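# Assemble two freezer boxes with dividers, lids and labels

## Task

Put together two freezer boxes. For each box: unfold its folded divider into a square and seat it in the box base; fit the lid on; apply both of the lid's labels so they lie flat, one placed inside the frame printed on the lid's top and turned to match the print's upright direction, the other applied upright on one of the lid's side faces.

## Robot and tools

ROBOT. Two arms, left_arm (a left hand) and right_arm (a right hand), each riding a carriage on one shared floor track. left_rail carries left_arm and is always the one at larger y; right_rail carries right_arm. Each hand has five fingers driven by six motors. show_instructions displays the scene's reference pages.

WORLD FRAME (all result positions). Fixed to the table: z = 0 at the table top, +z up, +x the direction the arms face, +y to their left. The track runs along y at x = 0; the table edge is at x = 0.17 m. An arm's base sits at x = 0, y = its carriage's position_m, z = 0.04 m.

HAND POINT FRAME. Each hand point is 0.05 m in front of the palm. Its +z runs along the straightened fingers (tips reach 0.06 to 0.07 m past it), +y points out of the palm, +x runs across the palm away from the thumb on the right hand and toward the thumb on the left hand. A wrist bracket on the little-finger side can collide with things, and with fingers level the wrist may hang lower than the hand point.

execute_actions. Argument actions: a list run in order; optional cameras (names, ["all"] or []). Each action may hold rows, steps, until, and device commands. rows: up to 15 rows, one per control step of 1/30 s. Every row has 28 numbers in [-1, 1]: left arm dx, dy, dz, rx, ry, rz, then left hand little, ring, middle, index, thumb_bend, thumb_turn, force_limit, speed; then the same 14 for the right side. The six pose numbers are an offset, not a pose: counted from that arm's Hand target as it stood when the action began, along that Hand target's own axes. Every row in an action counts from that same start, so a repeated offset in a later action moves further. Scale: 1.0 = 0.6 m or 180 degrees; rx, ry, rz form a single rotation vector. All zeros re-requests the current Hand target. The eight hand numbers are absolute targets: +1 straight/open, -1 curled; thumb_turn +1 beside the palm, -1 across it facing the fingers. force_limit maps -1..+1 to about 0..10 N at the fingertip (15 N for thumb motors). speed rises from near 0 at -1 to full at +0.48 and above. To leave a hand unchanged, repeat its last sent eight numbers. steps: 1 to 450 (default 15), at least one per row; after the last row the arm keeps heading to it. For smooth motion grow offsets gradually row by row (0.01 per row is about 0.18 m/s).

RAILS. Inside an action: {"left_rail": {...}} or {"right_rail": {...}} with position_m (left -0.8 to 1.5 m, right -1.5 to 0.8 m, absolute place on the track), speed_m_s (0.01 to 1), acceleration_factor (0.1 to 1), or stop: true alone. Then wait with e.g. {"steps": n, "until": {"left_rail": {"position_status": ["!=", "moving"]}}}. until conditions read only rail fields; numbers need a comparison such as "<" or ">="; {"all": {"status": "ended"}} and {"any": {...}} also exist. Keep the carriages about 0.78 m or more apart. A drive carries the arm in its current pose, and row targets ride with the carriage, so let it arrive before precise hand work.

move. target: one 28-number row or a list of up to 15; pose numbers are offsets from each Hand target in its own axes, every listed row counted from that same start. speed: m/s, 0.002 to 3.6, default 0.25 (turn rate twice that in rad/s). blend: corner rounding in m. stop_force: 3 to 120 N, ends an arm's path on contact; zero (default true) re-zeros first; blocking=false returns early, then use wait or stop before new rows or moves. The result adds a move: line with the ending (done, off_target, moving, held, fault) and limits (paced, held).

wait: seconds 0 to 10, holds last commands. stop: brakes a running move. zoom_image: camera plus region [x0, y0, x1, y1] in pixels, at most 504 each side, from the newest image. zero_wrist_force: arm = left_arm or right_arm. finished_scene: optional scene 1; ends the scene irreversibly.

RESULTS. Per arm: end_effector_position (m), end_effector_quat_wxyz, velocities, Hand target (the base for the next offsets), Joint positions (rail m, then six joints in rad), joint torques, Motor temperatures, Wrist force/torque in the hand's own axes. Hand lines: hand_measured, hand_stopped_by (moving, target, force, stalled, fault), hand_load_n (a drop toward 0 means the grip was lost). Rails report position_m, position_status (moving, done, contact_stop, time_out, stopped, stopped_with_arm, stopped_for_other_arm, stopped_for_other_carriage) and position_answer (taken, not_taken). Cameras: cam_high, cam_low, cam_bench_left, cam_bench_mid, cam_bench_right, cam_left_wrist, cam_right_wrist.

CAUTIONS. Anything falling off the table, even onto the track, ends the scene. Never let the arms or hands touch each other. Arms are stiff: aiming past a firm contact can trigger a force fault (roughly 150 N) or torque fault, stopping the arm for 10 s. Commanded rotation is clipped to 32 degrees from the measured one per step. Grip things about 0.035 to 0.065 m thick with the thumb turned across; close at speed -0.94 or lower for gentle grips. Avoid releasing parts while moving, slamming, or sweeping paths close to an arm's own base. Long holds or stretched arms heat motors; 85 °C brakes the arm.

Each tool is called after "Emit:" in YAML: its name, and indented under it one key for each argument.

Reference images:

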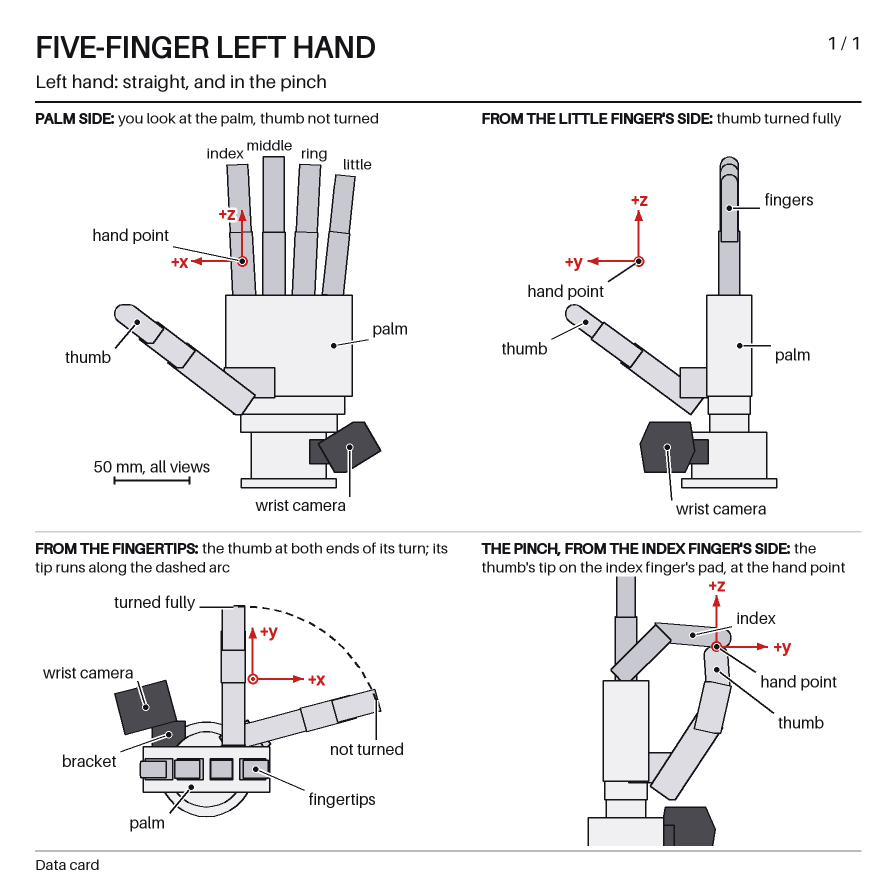

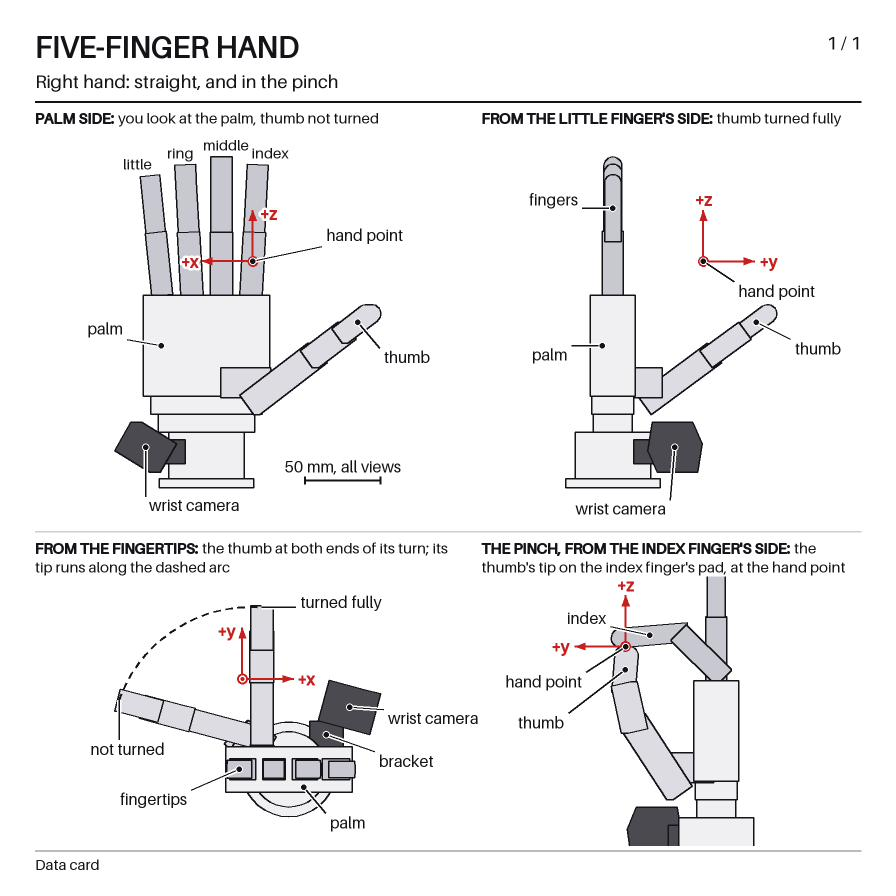

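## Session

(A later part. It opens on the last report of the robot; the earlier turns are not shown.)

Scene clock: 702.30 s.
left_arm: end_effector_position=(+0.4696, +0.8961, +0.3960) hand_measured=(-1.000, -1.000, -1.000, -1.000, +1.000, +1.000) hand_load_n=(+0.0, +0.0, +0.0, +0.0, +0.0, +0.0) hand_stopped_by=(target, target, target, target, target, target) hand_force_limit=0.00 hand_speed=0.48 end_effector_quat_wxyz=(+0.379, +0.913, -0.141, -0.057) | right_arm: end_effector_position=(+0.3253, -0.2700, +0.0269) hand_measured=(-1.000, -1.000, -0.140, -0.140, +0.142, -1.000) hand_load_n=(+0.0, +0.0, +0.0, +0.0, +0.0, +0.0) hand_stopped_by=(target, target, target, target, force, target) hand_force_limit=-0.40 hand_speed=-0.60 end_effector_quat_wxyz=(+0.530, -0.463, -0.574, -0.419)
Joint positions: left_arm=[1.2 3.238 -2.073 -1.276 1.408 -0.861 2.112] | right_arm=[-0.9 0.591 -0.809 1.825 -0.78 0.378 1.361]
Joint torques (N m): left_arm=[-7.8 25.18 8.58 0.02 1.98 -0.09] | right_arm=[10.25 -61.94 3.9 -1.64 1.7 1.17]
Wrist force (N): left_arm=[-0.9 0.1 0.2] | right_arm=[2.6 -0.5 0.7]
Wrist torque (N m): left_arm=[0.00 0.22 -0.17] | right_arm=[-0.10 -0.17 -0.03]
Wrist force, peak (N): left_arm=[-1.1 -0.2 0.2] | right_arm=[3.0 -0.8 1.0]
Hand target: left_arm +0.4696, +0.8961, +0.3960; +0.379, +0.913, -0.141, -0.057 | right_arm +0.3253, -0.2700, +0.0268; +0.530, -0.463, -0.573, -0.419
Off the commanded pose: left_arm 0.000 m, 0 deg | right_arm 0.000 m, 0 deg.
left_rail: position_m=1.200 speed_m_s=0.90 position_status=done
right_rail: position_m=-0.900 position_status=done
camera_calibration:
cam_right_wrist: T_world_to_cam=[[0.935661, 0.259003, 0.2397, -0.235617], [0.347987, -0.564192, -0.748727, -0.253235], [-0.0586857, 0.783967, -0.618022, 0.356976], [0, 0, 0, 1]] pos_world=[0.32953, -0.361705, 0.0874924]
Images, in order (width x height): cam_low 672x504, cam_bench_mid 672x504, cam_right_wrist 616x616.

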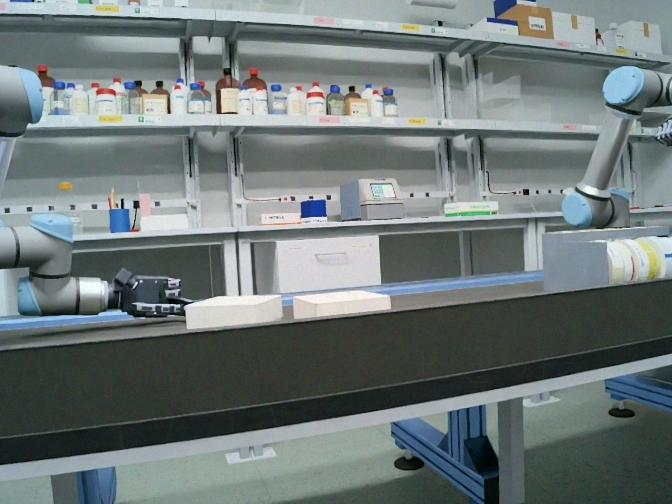

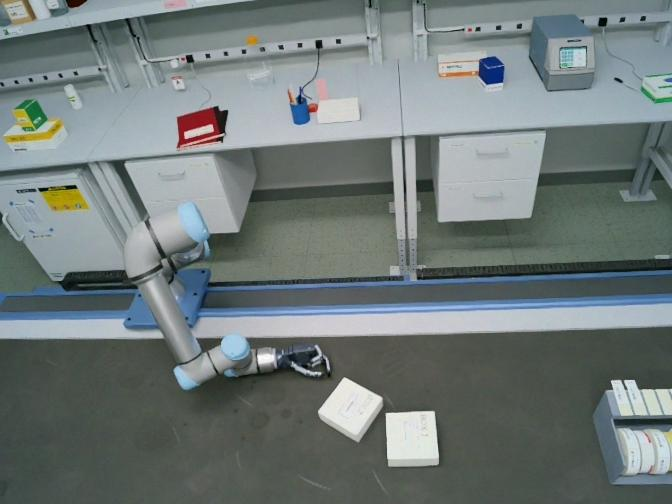

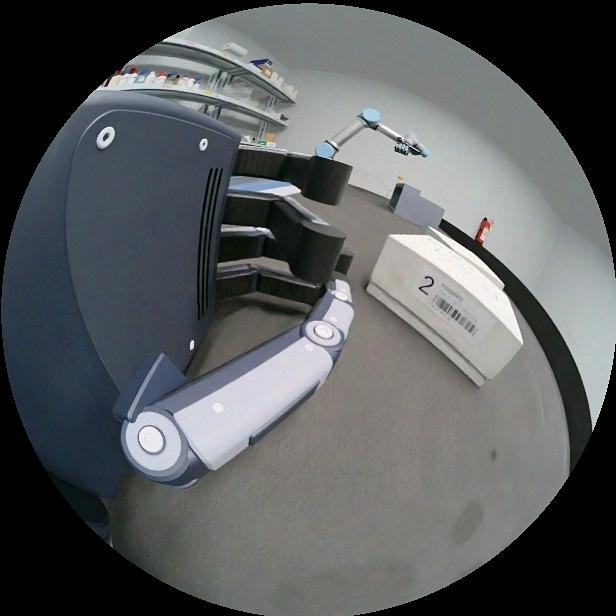

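Emit:
zoom_image:
  camera: "cam_right_wrist"
  region: [390, 250, 500, 350]

Emit:
zoom_image:
  camera: "cam_bench_mid"
  region: [315, 370, 355, 420]

Emit:
zoom_image:
  camera: "cam_low"
  region: [150, 280, 300, 340]

Scaled by 4.582 from the camera's 616x616 image, which has a finer 880x880 frame.

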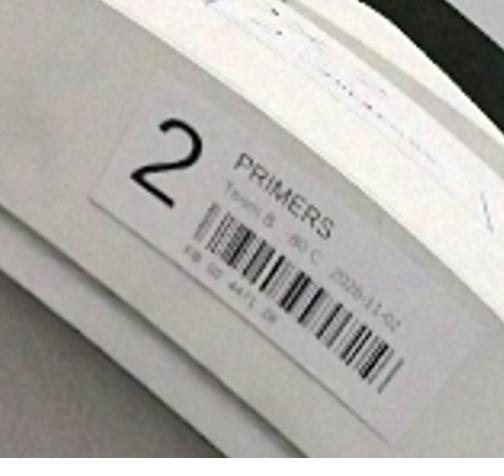

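Scaled by 10.080 from the camera's 672x504 image, which has a finer 960x720 frame.

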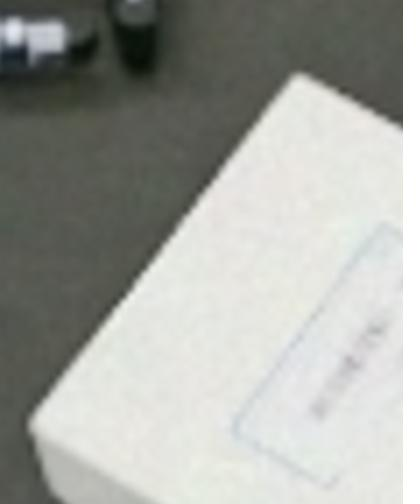

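Scaled by 3.360 from the camera's 672x504 image, which has a finer 960x720 frame.

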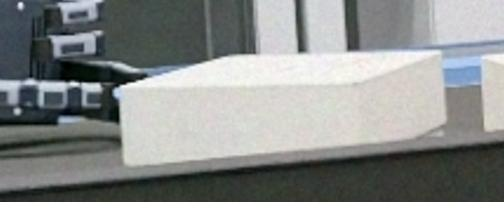

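Emit:
execute_actions:
  actions:
    - {"rows":[[0,0,0,0,0,0,-1,-1,-1,-1,1,1,0,0.48,0,0,0,0,0,0,-1,-1,-0.14,-0.14,0.7,-1,1.0,0.48]],"steps":7}
    - {"rows":[[0,0,0,0,0,0,-1,-1,-1,-1,1,1,0,0.48,0,0.0017,-0.0006,-0.0025,0.0003,0.0001,-1,-1,-1,-1,0.7,-1,1.0,0.48],[0,0,0,0,0,0,-1,-1,-1,-1,1,1,0,0.48,0,0.0067,-0.0023,-0.01,0.0011,0.0003,-1,-1,-1,-1,0.7,-1,1.0,0.48],[0,0,0,0,0,0,-1,-1,-1,-1,1,1,0,0.48,0,0.0151,-0.0052,-0.0225,0.0025,0.0007,-1,-1,-1,-1,0.7,-1,1.0,0.48],[0,0,0,0,0,0,-1,-1,-1,-1,1,1,0,0.48,0,0.0269,-0.0093,-0.04,0.0044,0.0012,-1,-1,-1,-1,0.7,-1,1.0,0.48],[0,0,0,0,0,0,-1,-1,-1,-1,1,1,0,0.48,0,0.042,-0.0146,-0.0625,0.007,0.002,-1,-1,-1,-1,0.7,-1,1.0,0.48],[0,0,0,0,0,0,-1,-1,-1,-1,1,1,0,0.48,0,0.0588,-0.0204,-0.0875,0.0097,0.0027,-1,-1,-1,-1,0.7,-1,1.0,0.48],[0,0,0,0,0,0,-1,-1,-1,-1,1,1,0,0.48,0,0.0756,-0.0262,-0.1125,0.0125,0.0035,-1,-1,-1,-1,0.7,-1,1.0,0.48],[0,0,0,0,0,0,-1,-1,-1,-1,1,1,0,0.48,0,0.0923,-0.032,-0.1375,0.0153,0.0043,-1,-1,-1,-1,0.7,-1,1.0,0.48],[0,0,0,0,0,0,-1,-1,-1,-1,1,1,0,0.48,0,0.1091,-0.0378,-0.1625,0.0181,0.0051,-1,-1,-1,-1,0.7,-1,1.0,0.48],[0,0,0,0,0,0,-1,-1,-1,-1,1,1,0,0.48,0,0.1259,-0.0437,-0.1875,0.0209,0.0059,-1,-1,-1,-1,0.7,-1,1.0,0.48],[0,0,0,0,0,0,-1,-1,-1,-1,1,1,0,0.48,0,0.141,-0.0489,-0.21,0.0234,0.0066,-1,-1,-1,-1,0.7,-1,1.0,0.48],[0,0,0,0,0,0,-1,-1,-1,-1,1,1,0,0.48,0,0.1528,-0.053,-0.2275,0.0253,0.0071,-1,-1,-1,-1,0.7,-1,1.0,0.48],[0,0,0,0,0,0,-1,-1,-1,-1,1,1,0,0.48,0,0.1612,-0.0559,-0.24,0.0267,0.0075,-1,-1,-1,-1,0.7,-1,1.0,0.48],[0,0,0,0,0,0,-1,-1,-1,-1,1,1,0,0.48,0,0.1662,-0.0576,-0.2475,0.0275,0.0077,-1,-1,-1,-1,0.7,-1,1.0,0.48],[0,0,0,0,0,0,-1,-1,-1,-1,1,1,0,0.48,0,0.1679,-0.0582,-0.25,0.0278,0.0078,-1,-1,-1,-1,0.7,-1,1.0,0.48]],"steps":24}
  cameras: ["cam_right_wrist","cam_bench_mid"]

Emit:
zoom_image:
  camera: "cam_bench_mid"
  region: [270, 350, 390, 450]

Scene clock: 707.23 s.
left_arm: end_effector_position=(+0.4696, +0.8961, +0.3960) hand_measured=(-1.000, -1.000, -1.000, -1.000, +1.000, +1.000) hand_load_n=(+0.0, +0.0, +0.0, +0.0, +0.0, +0.0) hand_stopped_by=(target, target, target, target, target, target) hand_force_limit=0.00 hand_speed=0.48 end_effector_quat_wxyz=(+0.379, +0.913, -0.141, -0.057) | right_arm: end_effector_position=(+0.4311, -0.2819, +0.0289) hand_measured=(-1.000, -1.000, -1.000, -1.000, +0.700, -1.000) hand_load_n=(+0.0, +0.0, +0.0, +0.0, +0.0, +0.0) hand_stopped_by=(target, target, target, target, target, target) hand_force_limit=1.00 hand_speed=0.48 end_effector_quat_wxyz=(-0.342, +0.619, +0.341, +0.620)
Joint positions: left_arm=[1.2 3.238 -2.073 -1.276 1.408 -0.861 2.112] | right_arm=[-0.9 0.79 -0.79 1.867 -1.079 1.353 1.572]
Joint torques (N m): left_arm=[-6.78 23.82 8.67 0.16 1.94 -0.3] | right_arm=[11.1 -28.22 -31.23 0.16 2.22 -0.69]
Wrist force (N): left_arm=[-0.8 0.2 0.2] | right_arm=[2.7 -0.4 1.0]
Wrist torque (N m): left_arm=[-0.01 0.19 -0.17] | right_arm=[-0.15 -0.19 -0.02]
Wrist force, peak (N): left_arm=[-1.1 -0.2 0.3] | right_arm=[2.5 -2.7 0.6]
Hand target: left_arm +0.4696, +0.8961, +0.3960; +0.379, +0.913, -0.141, -0.057 | right_arm +0.4313, -0.2818, +0.0289; -0.342, +0.619, +0.341, +0.620
Off the commanded pose: left_arm 0.000 m, 0 deg | right_arm 0.000 m, 0 deg.
left_rail: position_m=1.200 speed_m_s=0.90 position_status=done
right_rail: position_m=-0.900 position_status=done
camera_calibration:
cam_right_wrist: T_world_to_cam=[[0.831442, -0.495439, 0.251482, -0.500118], [-0.110493, -0.591022, -0.799052, -0.103634], [0.544514, 0.636579, -0.546144, 0.0700974], [0, 0, 0, 1]] pos_world=[0.3662, -0.353651, 0.0812456]
Images, in order (width x height): cam_bench_mid 672x504, cam_right_wrist 616x616.

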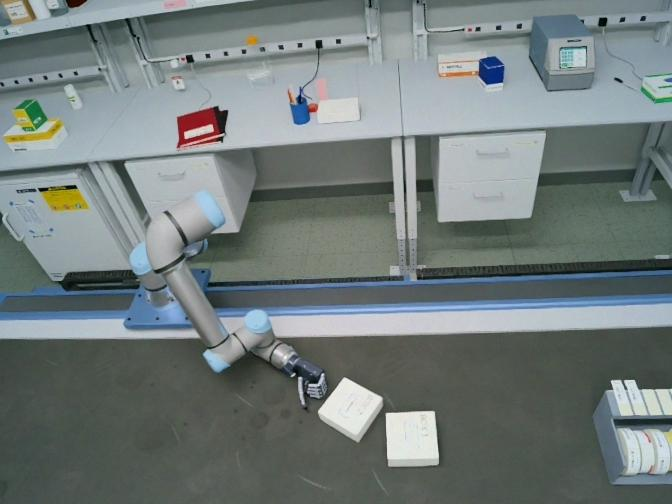

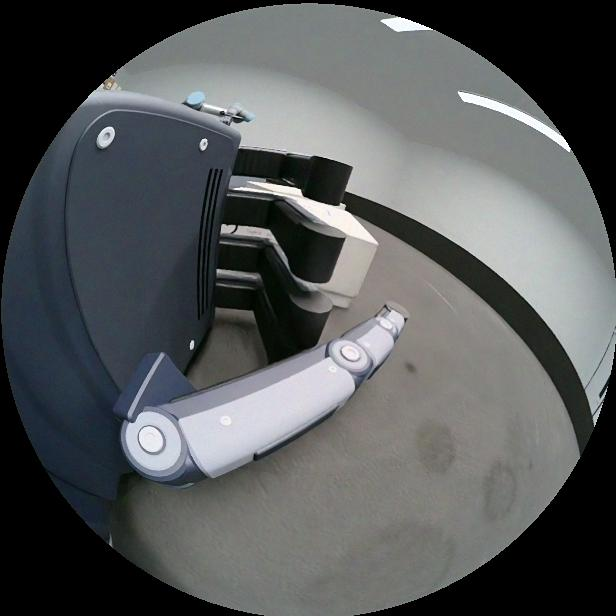

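Scaled by 4.200 from the camera's 672x504 image, which has a finer 960x720 frame.

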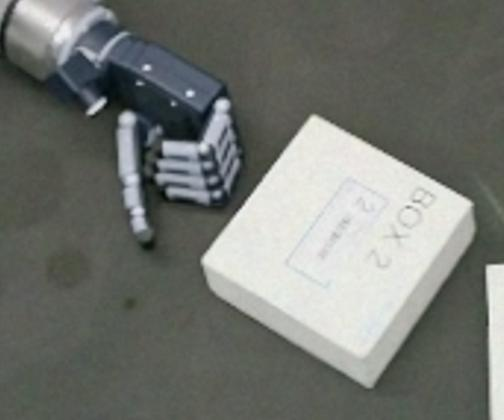

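Emit:
move:
  target: [0,0,0,0,0,0,-1,-1,-1,-1,1,1,0,0.48,0,0,0.042,0,0,0,-1,-1,-1,-1,0.7,-1,1.0,0.48]
  speed: 0.025
  stop_force: 3
  cameras: ["cam_bench_mid","cam_right_wrist"]

Emit:
zoom_image:
  camera: "cam_bench_mid"
  region: [270, 350, 390, 450]

Scene clock: 709.70 s.
left_arm: end_effector_position=(+0.4696, +0.8961, +0.3960) hand_measured=(-1.000, -1.000, -1.000, -1.000, +1.000, +1.000) hand_load_n=(+0.0, +0.0, +0.0, +0.0, +0.0, +0.0) hand_stopped_by=(target, target, target, target, target, target) hand_force_limit=0.00 hand_speed=0.48 end_effector_quat_wxyz=(+0.379, +0.913, -0.141, -0.057) | right_arm: end_effector_position=(+0.4447, -0.2605, +0.0289) hand_measured=(-1.000, -1.000, -1.000, -1.000, +0.700, -1.000) hand_load_n=(+0.0, +0.0, +0.0, +0.0, +0.0, +0.0) hand_stopped_by=(target, target, target, target, target, target) hand_force_limit=1.00 hand_speed=0.48 end_effector_quat_wxyz=(-0.342, +0.619, +0.341, +0.620)
Joint positions: left_arm=[1.2 3.238 -2.073 -1.276 1.408 -0.861 2.112] | right_arm=[-0.9 0.801 -0.758 1.786 -1.029 1.365 1.572]
Joint torques (N m): left_arm=[-7.62 24.61 8.72 -0.02 2.07 -0.16] | right_arm=[12.66 -30.38 -30.89 0.21 2.16 -1.01]
Wrist force (N): left_arm=[-0.9 -0.2 0.1] | right_arm=[2.8 -0.5 1.2]
Wrist torque (N m): left_arm=[-0.04 0.21 -0.17] | right_arm=[-0.13 -0.22 -0.05]
Wrist force, peak (N): left_arm=[-1.1 -0.1 0.1] | right_arm=[3.1 0.0 1.2]
Hand target: left_arm +0.4696, +0.8961, +0.3960; +0.379, +0.913, -0.141, -0.057 | right_arm +0.4447, -0.2605, +0.0289; -0.342, +0.619, +0.341, +0.620
Off the commanded pose: left_arm 0.000 m, 0 deg | right_arm 0.000 m, 0 deg.
left_rail: position_m=1.200 speed_m_s=0.90 position_status=done
right_rail: position_m=-0.900 position_status=done
move: done
camera_calibration:
cam_right_wrist: T_world_to_cam=[[0.830985, -0.496133, 0.251626, -0.500761], [-0.11098, -0.591084, -0.798938, -0.0892798], [0.545112, 0.63598, -0.546243, 0.0486414], [0, 0, 0, 1]] pos_world=[0.379701, -0.332151, 0.0812453]
Images, in order (width x height): cam_bench_mid 672x504, cam_right_wrist 616x616.

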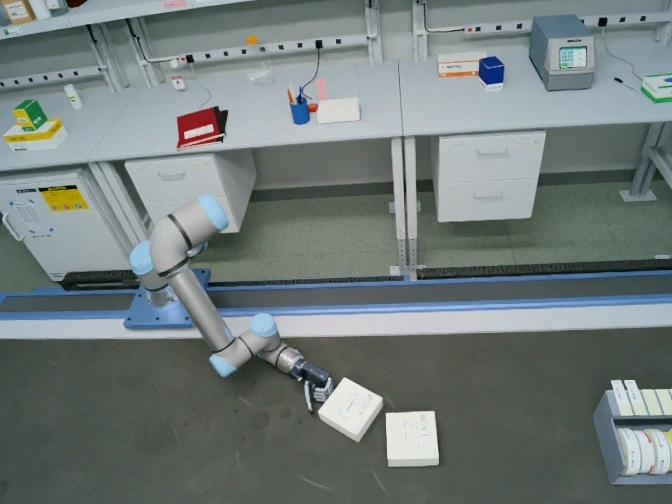

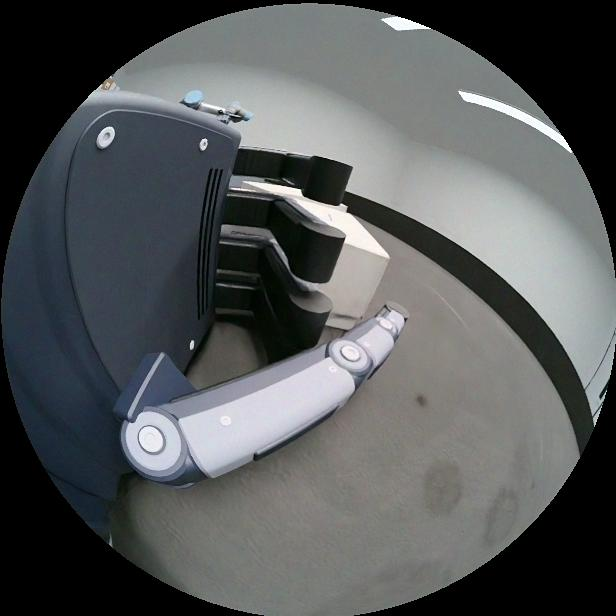

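Scaled by 4.200 from the camera's 672x504 image, which has a finer 960x720 frame.

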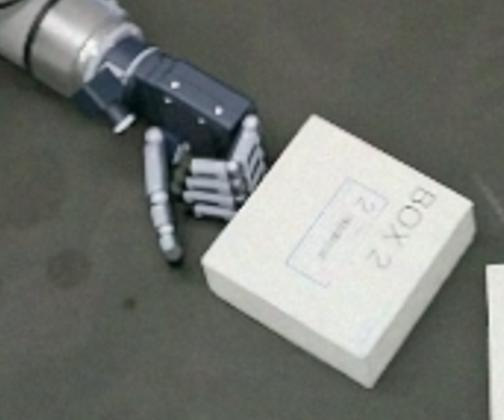

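Emit:
move:
  target: [0,0,0,0,0,0,-1,-1,-1,-1,1,1,0,0.48,0,0,0.009,0,0,0,-1,-1,-1,-1,0.7,-1,1.0,0.48]
  speed: 0.025
  stop_force: 3
  cameras: ["cam_bench_mid","cam_right_wrist"]

Emit:
zoom_image:
  camera: "cam_bench_mid"
  region: [270, 350, 390, 450]

Emit:
zoom_image:
  camera: "cam_right_wrist"
  region: [200, 150, 420, 370]

Scene clock: 711.67 s.
left_arm: end_effector_position=(+0.4696, +0.8961, +0.3960) hand_measured=(-1.000, -1.000, -1.000, -1.000, +1.000, +1.000) hand_load_n=(+0.0, +0.0, +0.0, +0.0, +0.0, +0.0) hand_stopped_by=(target, target, target, target, target, target) hand_force_limit=0.00 hand_speed=0.48 end_effector_quat_wxyz=(+0.379, +0.913, -0.141, -0.057) | right_arm: end_effector_position=(+0.4476, -0.2559, +0.0289) hand_measured=(-1.000, -1.000, -1.000, -1.000, +0.700, -1.000) hand_load_n=(+0.0, +0.0, +0.0, +0.0, +0.0, +0.0) hand_stopped_by=(target, target, target, target, target, target) hand_force_limit=1.00 hand_speed=0.48 end_effector_quat_wxyz=(-0.342, +0.619, +0.341, +0.620)
Joint positions: left_arm=[1.2 3.238 -2.073 -1.276 1.408 -0.861 2.112] | right_arm=[-0.9 0.803 -0.751 1.768 -1.019 1.367 1.572]
Joint torques (N m): left_arm=[-7.37 24.99 9.57 0 2.19 -0.32] | right_arm=[14.59 -28.15 -29.69 0.24 2.35 -0.68]
Wrist force (N): left_arm=[-0.9 -0.2 0.3] | right_arm=[3.0 -0.1 1.0]
Wrist torque (N m): left_arm=[-0.06 0.21 -0.16] | right_arm=[-0.07 -0.24 -0.03]
Wrist force, peak (N): left_arm=[-1.1 -0.1 0.2] | right_arm=[3.2 -0.1 0.7]
Hand target: left_arm +0.4696, +0.8961, +0.3960; +0.379, +0.913, -0.141, -0.057 | right_arm +0.4476, -0.2559, +0.0289; -0.342, +0.619, +0.341, +0.620
Off the commanded pose: left_arm 0.000 m, 0 deg | right_arm 0.000 m, 0 deg.
left_rail: position_m=1.200 speed_m_s=0.90 position_status=done
right_rail: position_m=-0.900 position_status=done
move: done
camera_calibration:
cam_right_wrist: T_world_to_cam=[[0.830985, -0.496133, 0.251626, -0.500938], [-0.11098, -0.591084, -0.798938, -0.0862981], [0.545112, 0.63598, -0.546243, 0.0441987], [0, 0, 0, 1]] pos_world=[0.382601, -0.327651, 0.0812453]
Images, in order (width x height): cam_bench_mid 672x504, cam_right_wrist 616x616.

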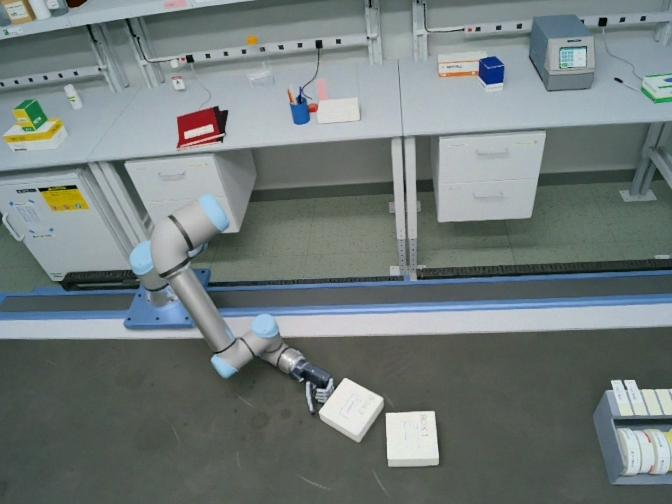

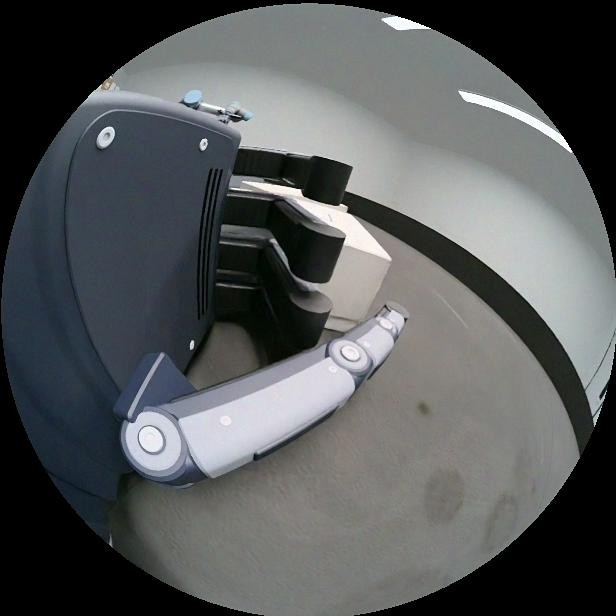

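Scaled by 4.200 from the camera's 672x504 image, which has a finer 960x720 frame.

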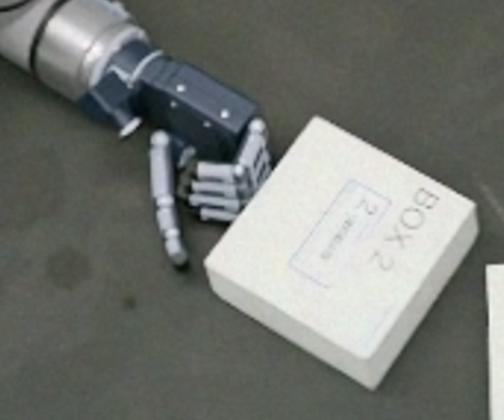

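Scaled by 2.291 from the camera's 616x616 image, which has a finer 880x880 frame.

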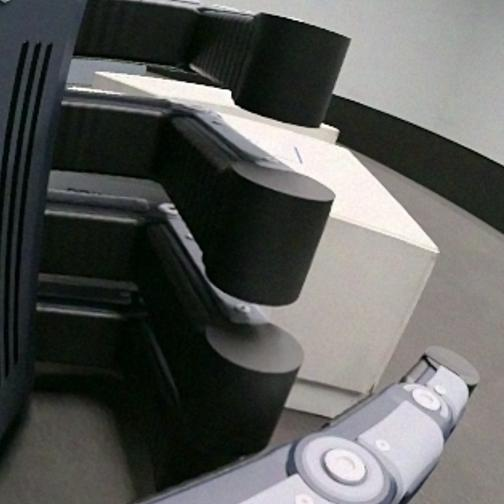

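Emit:
execute_actions:
  actions:
    - {"rows":[[0,0,0,0,0,0,-1,-1,-1,-1,1,1,0,0.48,0,0,-0.003,0,0,0,-1,-1,-1,-1,0.7,-1,1.0,0.48],[0,0,0,0,0,0,-1,-1,-1,-1,1,1,0,0.48,0,0,-0.007,0,0,0,-1,-1,-1,-1,0.7,-1,1.0,0.48],[0,0,0,0,0,0,-1,-1,-1,-1,1,1,0,0.48,0,0,-0.012,0,0,0,-1,-1,-1,-1,0.7,-1,1.0,0.48],[0,0,0,0,0,0,-1,-1,-1,-1,1,1,0,0.48,0,-0.003,-0.014,0,0,0,-1,-1,-1,-1,0.7,-1,1.0,0.48],[0,0,0,0,0,0,-1,-1,-1,-1,1,1,0,0.48,0,-0.008,-0.015,0,0,0,-1,-1,-1,-1,0.7,-1,1.0,0.48],[0,0,0,0,0,0,-1,-1,-1,-1,1,1,0,0.48,0,-0.016,-0.015,0,0,0,-1,-1,-1,-1,0.7,-1,1.0,0.48],[0,0,0,0,0,0,-1,-1,-1,-1,1,1,0,0.48,0,-0.025,-0.015,0,0,0,-1,-1,-1,-1,0.7,-1,1.0,0.48],[0,0,0,0,0,0,-1,-1,-1,-1,1,1,0,0.48,0,-0.034,-0.015,0,0,0,-1,-1,-1,-1,0.7,-1,1.0,0.48],[0,0,0,0,0,0,-1,-1,-1,-1,1,1,0,0.48,0,-0.042,-0.015,0,0,0,-1,-1,-1,-1,0.7,-1,1.0,0.48],[0,0,0,0,0,0,-1,-1,-1,-1,1,1,0,0.48,0,-0.047,-0.015,0,0,0,-1,-1,-1,-1,0.7,-1,1.0,0.48]],"steps":16}
    - {"rows":[[0,0,0,0,0,0,-1,-1,-1,-1,1,1,0,0.48,0,0,0.002,0,0,0,-1,-1,-1,-1,0.7,-1,1.0,0.48],[0,0,0,0,0,0,-1,-1,-1,-1,1,1,0,0.48,0,0,0.004,0,0,0,-1,-1,-1,-1,0.7,-1,1.0,0.48],[0,0,0,0,0,0,-1,-1,-1,-1,1,1,0,0.48,0,0,0.006,0,0,0,-1,-1,-1,-1,0.7,-1,1.0,0.48],[0,0,0,0,0,0,-1,-1,-1,-1,1,1,0,0.48,0,0,0.008,0,0,0,-1,-1,-1,-1,0.7,-1,1.0,0.48],[0,0,0,0,0,0,-1,-1,-1,-1,1,1,0,0.48,0,0,0.01,0,0,0,-1,-1,-1,-1,0.7,-1,1.0,0.48],[0,0,0,0,0,0,-1,-1,-1,-1,1,1,0,0.48,0,0,0.012,0,0,0,-1,-1,-1,-1,0.7,-1,1.0,0.48],[0,0,0,0,0,0,-1,-1,-1,-1,1,1,0,0.48,0,0,0.013,0,0,0,-1,-1,-1,-1,0.7,-1,1.0,0.48],[0,0,0,0,0,0,-1,-1,-1,-1,1,1,0,0.48,0,0,0.014,0,0,0,-1,-1,-1,-1,0.7,-1,1.0,0.48],[0,0,0,0,0,0,-1,-1,-1,-1,1,1,0,0.48,0,0,0.015,0,0,0,-1,-1,-1,-1,0.7,-1,1.0,0.48],[0,0,0,0,0,0,-1,-1,-1,-1,1,1,0,0.48,0,0,0.016,0,0,0,-1,-1,-1,-1,0.7,-1,1.0,0.48],[0,0,0,0,0,0,-1,-1,-1,-1,1,1,0,0.48,0,0,0.017,0,0,0,-1,-1,-1,-1,0.7,-1,1.0,0.48],[0,0,0,0,0,0,-1,-1,-1,-1,1,1,0,0.48,0,0,0.018,0,0,0,-1,-1,-1,-1,0.7,-1,1.0,0.48]],"steps":20}
    - {"rows":[[0,0,0,0,0,0,-1,-1,-1,-1,1,1,0,0.48,0,0,-0.004,0,0,0,-1,-1,-1,-1,0.7,-1,1.0,0.48],[0,0,0,0,0,0,-1,-1,-1,-1,1,1,0,0.48,0,0,-0.01,0,0,0,-1,-1,-1,-1,0.7,-1,1.0,0.48],[0,0,0,0,0,0,-1,-1,-1,-1,1,1,0,0.48,0,0,-0.018,0,0,0,-1,-1,-1,-1,0.7,-1,1.0,0.48],[0,0,0,0,0,0,-1,-1,-1,-1,1,1,0,0.48,0,0,-0.028,0,0,0,-1,-1,-1,-1,0.7,-1,1.0,0.48],[0,0,0,0,0,0,-1,-1,-1,-1,1,1,0,0.48,0,0,-0.04,0,0,0,-1,-1,-1,-1,0.7,-1,1.0,0.48],[0,0,0,0,0,0,-1,-1,-1,-1,1,1,0,0.48,0,0,-0.052,0,0,0,-1,-1,-1,-1,0.7,-1,1.0,0.48],[0,0,0,0,0,0,-1,-1,-1,-1,1,1,0,0.48,0.01,0,-0.065,0,0,0,-1,-1,-1,-1,0.7,-1,1.0,0.48],[0,0,0,0,0,0,-1,-1,-1,-1,1,1,0,0.48,0.025,-0.01,-0.078,0,0,0,-1,-1,-1,-1,0.7,-1,1.0,0.48],[0,0,0,0,0,0,-1,-1,-1,-1,1,1,0,0.48,0.045,-0.025,-0.09,0,0,0,-1,-1,-1,-1,0.7,-1,1.0,0.48],[0,0,0,0,0,0,-1,-1,-1,-1,1,1,0,0.48,0.065,-0.04,-0.1,0,0,0,-1,-1,-1,-1,0.7,-1,1.0,0.48],[0,0,0,0,0,0,-1,-1,-1,-1,1,1,0,0.48,0.085,-0.055,-0.11,0,0,0,-1,-1,-1,-1,0.7,-1,1.0,0.48],[0,0,0,0,0,0,-1,-1,-1,-1,1,1,0,0.48,0.105,-0.07,-0.12,0,0,0,-1,-1,-1,-1,0.7,-1,1.0,0.48],[0,0,0,0,0,0,-1,-1,-1,-1,1,1,0,0.48,0.125,-0.08,-0.13,0,0,0,-1,-1,-1,-1,0.7,-1,1.0,0.48],[0,0,0,0,0,0,-1,-1,-1,-1,1,1,0,0.48,0.145,-0.085,-0.135,0,0,0,-1,-1,-1,-1,0.7,-1,1.0,0.48],[0,0,0,0,0,0,-1,-1,-1,-1,1,1,0,0.48,0.16,-0.09,-0.14,0,0,0,-1,-1,-1,-1,0.7,-1,1.0,0.48]],"steps":26}
  cameras: ["cam_bench_mid","cam_right_wrist"]

Emit:
zoom_image:
  camera: "cam_bench_mid"
  region: [290, 360, 450, 480]

Emit:
zoom_image:
  camera: "cam_right_wrist"
  region: [280, 180, 480, 380]

Scene clock: 715.13 s.
left_arm: end_effector_position=(+0.4696, +0.8961, +0.3960) hand_measured=(-1.000, -1.000, -1.000, -1.000, +1.000, +1.000) hand_load_n=(+0.0, +0.0, +0.0, +0.0, +0.0, +0.0) hand_stopped_by=(target, target, target, target, target, target) hand_force_limit=0.00 hand_speed=0.48 end_effector_quat_wxyz=(+0.379, +0.913, -0.141, -0.057) | right_arm: end_effector_position=(+0.3342, -0.2816, +0.1248) hand_measured=(-1.000, -1.000, -1.000, -1.000, +0.700, -1.000) hand_load_n=(+0.0, +0.0, +0.0, +0.0, +0.0, +0.0) hand_stopped_by=(target, target, target, target, target, target) hand_force_limit=1.00 hand_speed=0.48 end_effector_quat_wxyz=(-0.342, +0.619, +0.341, +0.620)
Joint positions: left_arm=[1.2 3.238 -2.073 -1.276 1.408 -0.861 2.112] | right_arm=[-0.9 0.951 -1.049 1.986 -0.939 1.514 1.572]
Joint torques (N m): left_arm=[-8.3 24.59 10.31 0.07 1.92 -0.52] | right_arm=[9.87 -55.59 2.52 0.5 2.48 -1.04]
Wrist force (N): left_arm=[-0.7 0.0 0.1] | right_arm=[2.5 -0.4 0.9]
Wrist torque (N m): left_arm=[-0.03 0.18 -0.15] | right_arm=[-0.10 -0.18 -0.04]
Wrist force, peak (N): left_arm=[-1.1 -0.1 0.2] | right_arm=[1.3 11.5 1.9]
Hand target: left_arm +0.4696, +0.8961, +0.3960; +0.379, +0.913, -0.141, -0.057 | right_arm +0.3342, -0.2816, +0.1248; -0.342, +0.619, +0.341, +0.620
Off the commanded pose: left_arm 0.000 m, 0 deg | right_arm 0.000 m, 0 deg.
left_rail: position_m=1.200 speed_m_s=0.90 position_status=done
right_rail: position_m=-0.900 position_status=done
camera_calibration:
cam_right_wrist: T_world_to_cam=[[0.830985, -0.496133, 0.251626, -0.443586], [-0.11098, -0.591084, -0.798938, -0.037456], [0.545112, 0.63598, -0.546243, 0.174744], [0, 0, 0, 1]] pos_world=[0.269201, -0.353351, 0.177145]
Images, in order (width x height): cam_bench_mid 672x504, cam_right_wrist 616x616.

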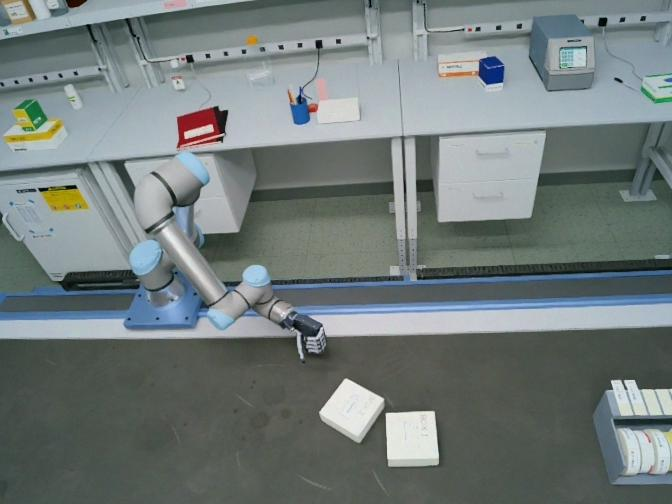

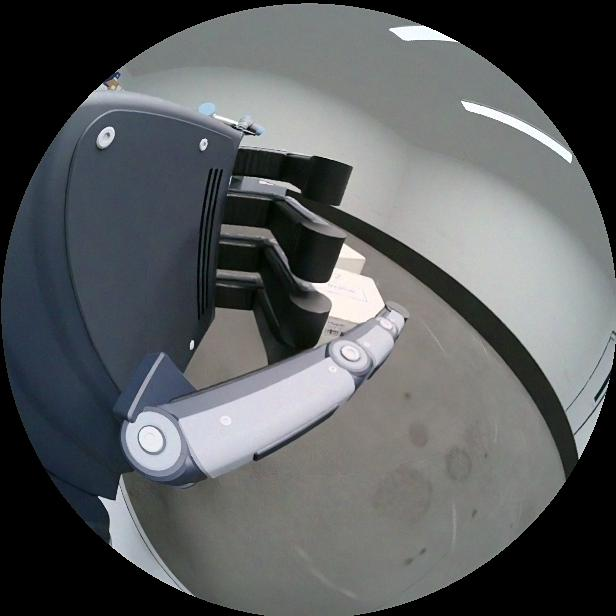

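Scaled by 3.150 from the camera's 672x504 image, which has a finer 960x720 frame.

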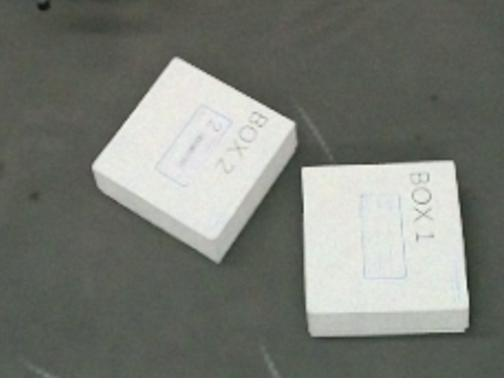

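Scaled by 2.520 from the camera's 616x616 image, which has a finer 880x880 frame.

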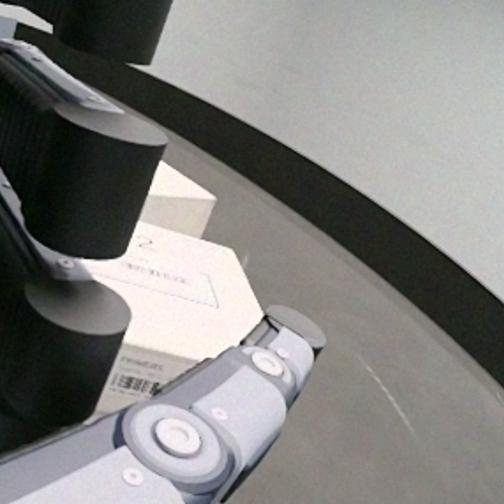

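Emit:
move:
  target: [0,0,0,0,0,0,-1,-1,-1,-1,1,1,0,0.48,0.1837,0.406,-0.562,0.1405,-0.4855,-0.1405,-1,-1,-0.1,-0.1,0.7,-1,1.0,0.48]
  speed: 0.4
  blocking: false

Emit:
execute_actions:
  actions:
    - {"right_rail":{"position_m":0.33},"steps":120,"until":{"right_rail":{"position_status":["!=","moving"]}}}

Emit:
execute_actions:
  actions:
    - {"steps":90,"until":{"right_rail":{"position_status":["!=","moving"]}}}
  cameras: ["cam_right_wrist","cam_bench_mid"]

Emit:
zoom_image:
  camera: "cam_bench_mid"
  region: [290, 360, 450, 480]

Scene clock: 716.57 s.
left_arm: end_effector_position=(+0.4696, +0.8961, +0.3960) hand_measured=(-1.000, -1.000, -1.000, -1.000, +1.000, +1.000) hand_load_n=(+0.0, +0.0, +0.0, +0.0, +0.0, +0.0) hand_stopped_by=(target, target, target, target, target, target) hand_force_limit=0.00 hand_speed=0.48 end_effector_quat_wxyz=(+0.379, +0.913, -0.141, -0.057) | right_arm: end_effector_position=(+0.3384, -0.3389, +0.1424) hand_measured=(-1.000, -1.000, -0.100, -0.100, +0.700, -1.000) hand_load_n=(+0.0, +0.0, +0.0, +0.0, +0.0, +0.0) hand_stopped_by=(target, target, target, target, target, target) hand_force_limit=1.00 hand_speed=0.48 end_effector_quat_wxyz=(-0.306, +0.654, +0.406, +0.561) end_effector_velocity=(+0.015, -0.188, +0.065) end_effector_angular_velocity=(-0.638, +0.162, +0.183)
Joint positions: left_arm=[1.2 3.238 -2.073 -1.276 1.408 -0.861 2.112] | right_arm=[-0.9 0.836 -1.217 2.042 -0.636 1.356 1.473]
Joint velocities: left_arm=[within noise] | right_arm=[0 -0.407 -0.516 0.069 1.119 -0.522 -0.423]
Joint torques (N m): left_arm=[-8.29 25.09 9.52 0.14 1.79 -0.42] | right_arm=[-13.22 -50.97 -3.45 2.52 -3.5 -2.27]
Wrist force (N): left_arm=[-0.9 0.0 0.1] | right_arm=[2.5 -1.0 0.7]
Wrist torque (N m): left_arm=[-0.03 0.21 -0.17] | right_arm=[-0.20 -0.15 0.08]
Wrist force, peak (N): left_arm=[-1.1 -0.1 0.2] | right_arm=[1.9 -4.5 0.4]
Hand target: left_arm +0.4696, +0.8961, +0.3960; +0.379, +0.913, -0.141, -0.057 | right_arm +0.3394, -0.3657, +0.1470; -0.285, +0.675, +0.444, +0.516
Off the commanded pose: left_arm 0.000 m, 0 deg | right_arm 0.370 m, 83 deg.
left_rail: position_m=1.200 speed_m_s=0.90 position_status=done
right_rail: position_m=-0.900 position_status=done
move: running

Scene clock: 718.70 s.
left_arm: end_effector_position=(+0.4696, +0.8961, +0.3960) hand_measured=(-1.000, -1.000, -1.000, -1.000, +1.000, +1.000) hand_load_n=(+0.0, +0.0, +0.0, +0.0, +0.0, +0.0) hand_stopped_by=(target, target, target, target, target, target) hand_force_limit=0.00 hand_speed=0.48 end_effector_quat_wxyz=(+0.379, +0.913, -0.141, -0.057) | right_arm: end_effector_position=(+0.3599, +0.2435, +0.2343) hand_measured=(-1.000, -1.000, -0.100, -0.100, +0.700, -1.000) hand_load_n=(+0.0, +0.0, +0.0, +0.0, -0.5, +0.0) hand_stopped_by=(target, target, target, target, target, target) hand_force_limit=1.00 hand_speed=0.48 end_effector_quat_wxyz=(-0.001, +0.707, +0.707, +0.001) end_effector_velocity=(+0.000, +0.529, +0.000) end_effector_angular_velocity=(-0.003, +0.001, +0.000)
Joint positions: left_arm=[1.2 3.238 -2.073 -1.276 1.408 -0.861 2.112] | right_arm=[0.04 0.303 -1.365 1.714 1.221 1.569 0.303]
Joint velocities: left_arm=[within noise] | right_arm=[0.53 -0.002 0 0 0.002 0.002 -0.002]
Joint torques (N m): left_arm=[-8.07 24.94 8.89 0.07 1.97 -0.74] | right_arm=[-12.39 -15.37 -34.84 5.05 2.19 -1.17]
Wrist force (N): left_arm=[-0.9 0.0 0.2] | right_arm=[0.2 0.2 -0.8]
Wrist torque (N m): left_arm=[-0.03 0.21 -0.17] | right_arm=[0.11 -0.02 -0.02]
Wrist force, peak (N): left_arm=[-1.1 -0.1 0.1] | right_arm=[3.8 0.6 0.6]
Hand target: left_arm +0.4696, +0.8961, +0.3960; +0.379, +0.913, -0.141, -0.057 | right_arm +0.3599, +0.2434, +0.2343; -0.001, +0.707, +0.707, +0.001
Off the commanded pose: left_arm 0.000 m, 0 deg | right_arm 0.000 m, 0 deg.
left_rail: position_m=1.200 speed_m_s=0.90 position_status=done
right_rail: position_m=0.040 position_m_goal=0.330 position_status=moving position_answer=taken
earlier move: done

Scene clock: 720.03 s.
left_arm: end_effector_position=(+0.4696, +0.8961, +0.3960) hand_measured=(-1.000, -1.000, -1.000, -1.000, +1.000, +1.000) hand_load_n=(+0.0, +0.0, +0.0, +0.0, +0.0, +0.0) hand_stopped_by=(target, target, target, target, target, target) hand_force_limit=0.00 hand_speed=0.48 end_effector_quat_wxyz=(+0.379, +0.913, -0.141, -0.057) | right_arm: end_effector_position=(+0.3599, +0.5330, +0.2343) hand_measured=(-1.000, -1.000, -0.100, -0.100, +0.700, -1.000) hand_load_n=(+0.0, +0.0, +0.0, +0.0, +0.0, +0.0) hand_stopped_by=(target, target, target, target, target, target) hand_force_limit=1.00 hand_speed=0.48 end_effector_quat_wxyz=(-0.001, +0.707, +0.707, +0.001)
Joint positions: left_arm=[1.2 3.238 -2.073 -1.276 1.408 -0.861 2.112] | right_arm=[0.33 0.303 -1.365 1.714 1.222 1.569 0.303]
Joint torques (N m): left_arm=[-8.4 24.8 8.93 0.09 1.83 -0.57] | right_arm=[-10.92 -16.64 -27.91 3.74 1.86 -1.38]
Wrist force (N): left_arm=[-0.9 -0.1 0.3] | right_arm=[0.2 -0.3 -0.8]
Wrist torque (N m): left_arm=[-0.04 0.22 -0.17] | right_arm=[0.03 -0.04 -0.03]
Wrist force, peak (N): left_arm=[-1.0 -0.4 0.1] | right_arm=[0.7 -0.4 -1.1]
Hand target: left_arm +0.4696, +0.8961, +0.3960; +0.379, +0.913, -0.141, -0.057 | right_arm +0.3599, +0.5330, +0.2343; -0.001, +0.707, +0.707, +0.001
Off the commanded pose: left_arm 0.000 m, 0 deg | right_arm 0.000 m, 0 deg.
left_rail: position_m=1.200 speed_m_s=0.90 position_status=done
right_rail: position_m=0.330 position_status=done
camera_calibration:
cam_right_wrist: T_world_to_cam=[[0.967384, 0.252154, -0.024206, -0.471657], [0.222238, -0.798968, 0.558803, 0.207111], [0.121565, -0.545957, -0.828947, 0.551032], [0, 0, 0, 1]] pos_world=[0.34326, 0.585245, 0.329625]
Images, in order (width x height): cam_bench_mid 672x504, cam_right_wrist 616x616.

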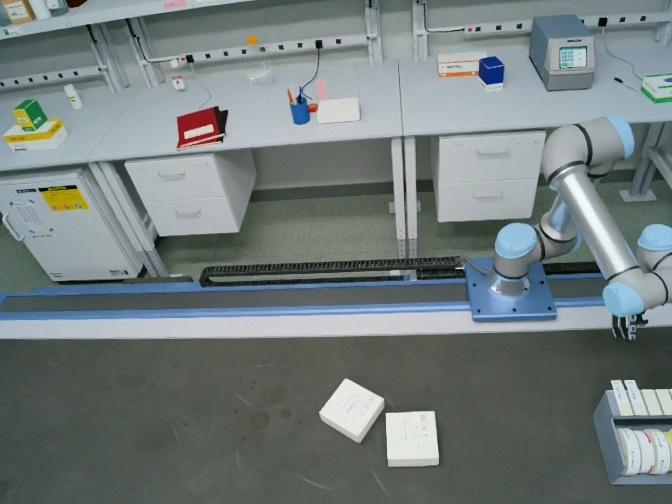

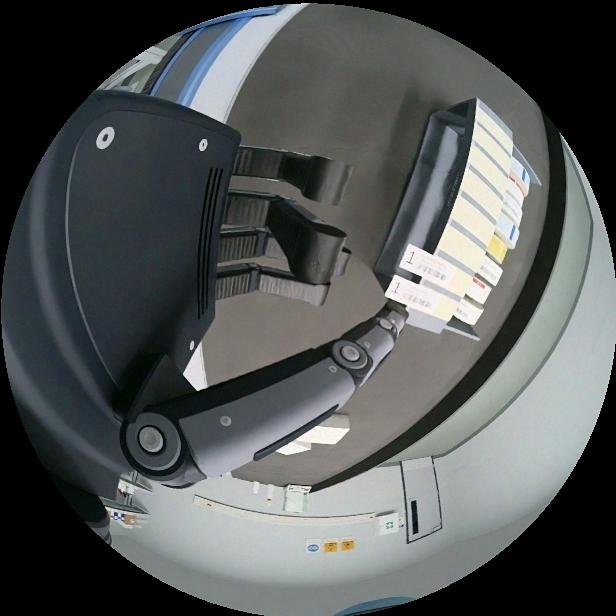

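Scaled by 3.150 from the camera's 672x504 image, which has a finer 960x720 frame.

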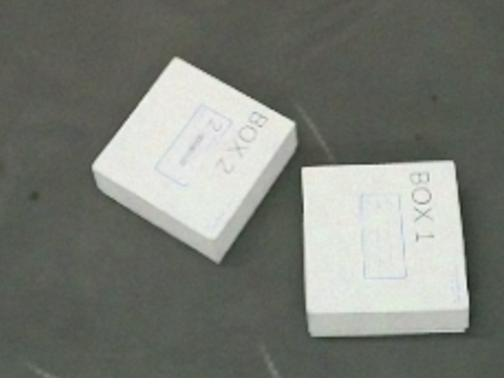

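Emit:
move:
  target: [0,0,0,0,0,0,-1,-1,-1,-1,1,1,0,0.48,0,0.0418,0.1488,0,0,0,-1,-1,-0.1,-0.1,0.7,-1,1.0,0.48]
  speed: 0.25
  cameras: ["cam_right_wrist"]

Emit:
zoom_image:
  camera: "cam_right_wrist"
  region: [330, 220, 530, 420]

Scene clock: 721.37 s.
left_arm: end_effector_position=(+0.4696, +0.8961, +0.3960) hand_measured=(-1.000, -1.000, -1.000, -1.000, +1.000, +1.000) hand_load_n=(+0.0, +0.0, +0.0, +0.0, +0.0, +0.0) hand_stopped_by=(target, target, target, target, target, target) hand_force_limit=0.00 hand_speed=0.48 end_effector_quat_wxyz=(+0.379, +0.913, -0.141, -0.057) | right_arm: end_effector_position=(+0.3849, +0.5331, +0.1450) hand_measured=(-1.000, -1.000, -0.100, -0.100, +0.700, -1.000) hand_load_n=(+0.0, +0.0, +0.0, +0.0, +0.0, +0.0) hand_stopped_by=(target, target, target, target, target, target) hand_force_limit=1.00 hand_speed=0.48 end_effector_quat_wxyz=(-0.001, +0.707, +0.707, +0.001)
Joint positions: left_arm=[1.2 3.238 -2.073 -1.276 1.408 -0.861 2.112] | right_arm=[0.33 0.284 -1.226 1.782 1.014 1.569 0.284]
Joint torques (N m): left_arm=[-6.94 23.7 8.17 0.14 2.1 -0.77] | right_arm=[-11.47 -20.51 -15.53 0.6 0.79 -1.34]
Wrist force (N): left_arm=[-0.8 -0.1 0.3] | right_arm=[0.1 -0.3 -0.9]
Wrist torque (N m): left_arm=[-0.05 0.21 -0.16] | right_arm=[0.03 -0.01 -0.04]
Wrist force, peak (N): left_arm=[-0.9 0.0 0.4] | right_arm=[0.1 -0.6 -2.1]
Hand target: left_arm +0.4696, +0.8961, +0.3960; +0.379, +0.913, -0.141, -0.057 | right_arm +0.3850, +0.5331, +0.1450; -0.001, +0.707, +0.707, +0.001
Off the commanded pose: left_arm 0.000 m, 0 deg | right_arm 0.000 m, 0 deg.
left_rail: position_m=1.200 speed_m_s=0.90 position_status=done
right_rail: position_m=0.330 position_status=done
move: done
camera_calibration:
cam_right_wrist: T_world_to_cam=[[0.967386, 0.252127, -0.0244204, -0.497987], [0.222338, -0.798967, 0.558764, 0.251589], [0.121368, -0.54597, -0.828967, 0.474162], [0, 0, 0, 1]] pos_world=[0.36826, 0.585445, 0.240325]
Images, in order (width x height): cam_right_wrist 616x616.

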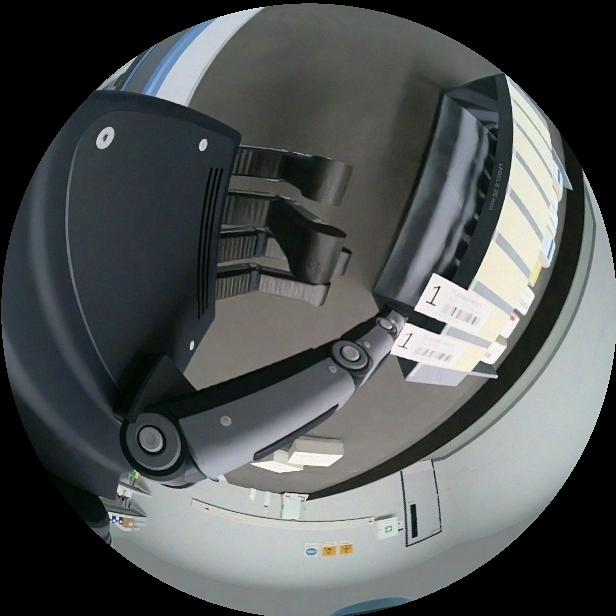

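Scaled by 2.520 from the camera's 616x616 image, which has a finer 880x880 frame.

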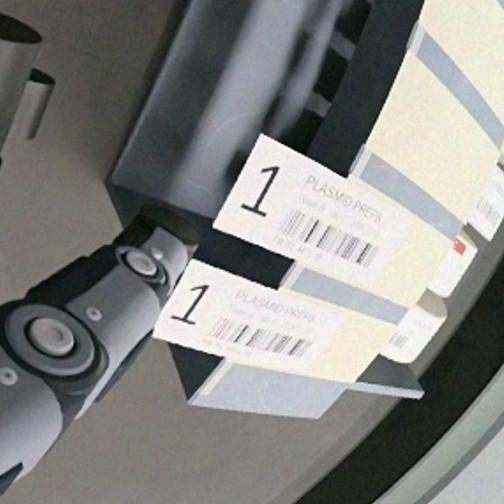

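Emit:
move:
  target: [0,0,0,0,0,0,-1,-1,-1,-1,1,1,0,0.48,0.0125,0.1237,0,0,0,0,-1,-1,-0.1,-0.1,0.7,-1,1.0,0.48]
  speed: 0.1
  cameras: ["cam_right_wrist"]

Emit:
zoom_image:
  camera: "cam_right_wrist"
  region: [210, 130, 510, 400]

Scene clock: 723.30 s.
left_arm: end_effector_position=(+0.4696, +0.8961, +0.3960) hand_measured=(-1.000, -1.000, -1.000, -1.000, +1.000, +1.000) hand_load_n=(+0.5, +0.0, -0.5, +0.0, +0.0, +0.0) hand_stopped_by=(target, target, target, target, target, target) hand_force_limit=0.00 hand_speed=0.48 end_effector_quat_wxyz=(+0.379, +0.913, -0.141, -0.057) | right_arm: end_effector_position=(+0.4592, +0.5406, +0.1451) hand_measured=(-1.000, -1.000, -0.100, -0.100, +0.700, -1.000) hand_load_n=(+0.0, +0.0, +0.0, +0.0, +0.0, +0.0) hand_stopped_by=(target, target, target, target, target, target) hand_force_limit=1.00 hand_speed=0.48 end_effector_quat_wxyz=(-0.001, +0.707, +0.707, +0.001)
Joint positions: left_arm=[1.2 3.238 -2.073 -1.276 1.408 -0.861 2.112] | right_arm=[0.33 0.253 -1.083 1.567 1.086 1.569 0.254]
Joint torques (N m): left_arm=[-6.95 24.31 8.97 -0.08 1.94 -0.61] | right_arm=[-10.82 -23.94 -36 5.03 1.71 -1.31]
Wrist force (N): left_arm=[-0.9 -0.3 0.1] | right_arm=[0.1 -0.1 -0.9]
Wrist torque (N m): left_arm=[-0.07 0.21 -0.16] | right_arm=[0.09 0.02 -0.04]
Wrist force, peak (N): left_arm=[-1.1 -0.2 0.3] | right_arm=[0.0 -1.1 -0.9]
Hand target: left_arm +0.4696, +0.8961, +0.3960; +0.379, +0.913, -0.141, -0.057 | right_arm +0.4592, +0.5406, +0.1451; -0.001, +0.707, +0.707, +0.001
Off the commanded pose: left_arm 0.000 m, 0 deg | right_arm 0.000 m, 0 deg.
left_rail: position_m=1.200 speed_m_s=0.90 position_status=done
right_rail: position_m=0.330 position_status=done
move: done
camera_calibration:
cam_right_wrist: T_world_to_cam=[[0.967398, 0.252098, -0.0242507, -0.571781], [0.222235, -0.79906, 0.558673, 0.241128], [0.121463, -0.545848, -0.829034, 0.469223], [0, 0, 0, 1]] pos_world=[0.44256, 0.592945, 0.240424]
Images, in order (width x height): cam_right_wrist 616x616.

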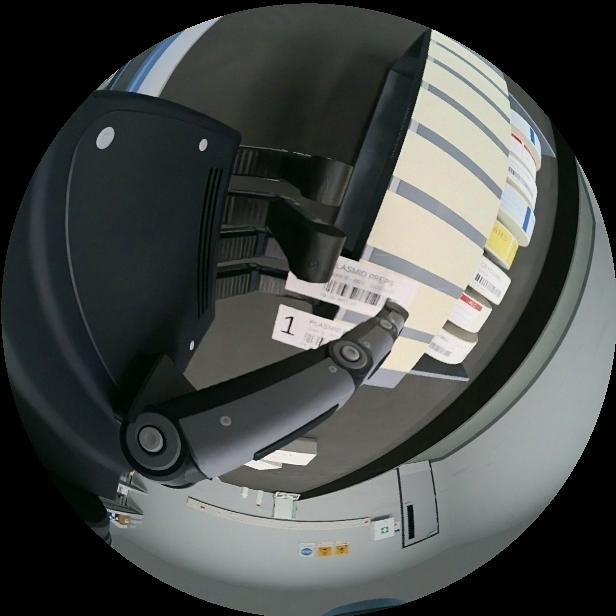

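Scaled by 1.680 from the camera's 616x616 image, which has a finer 880x880 frame.

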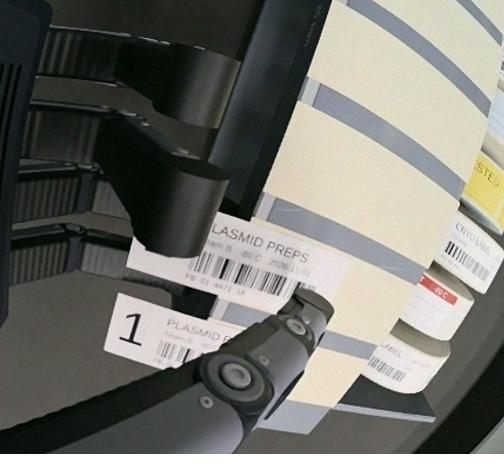

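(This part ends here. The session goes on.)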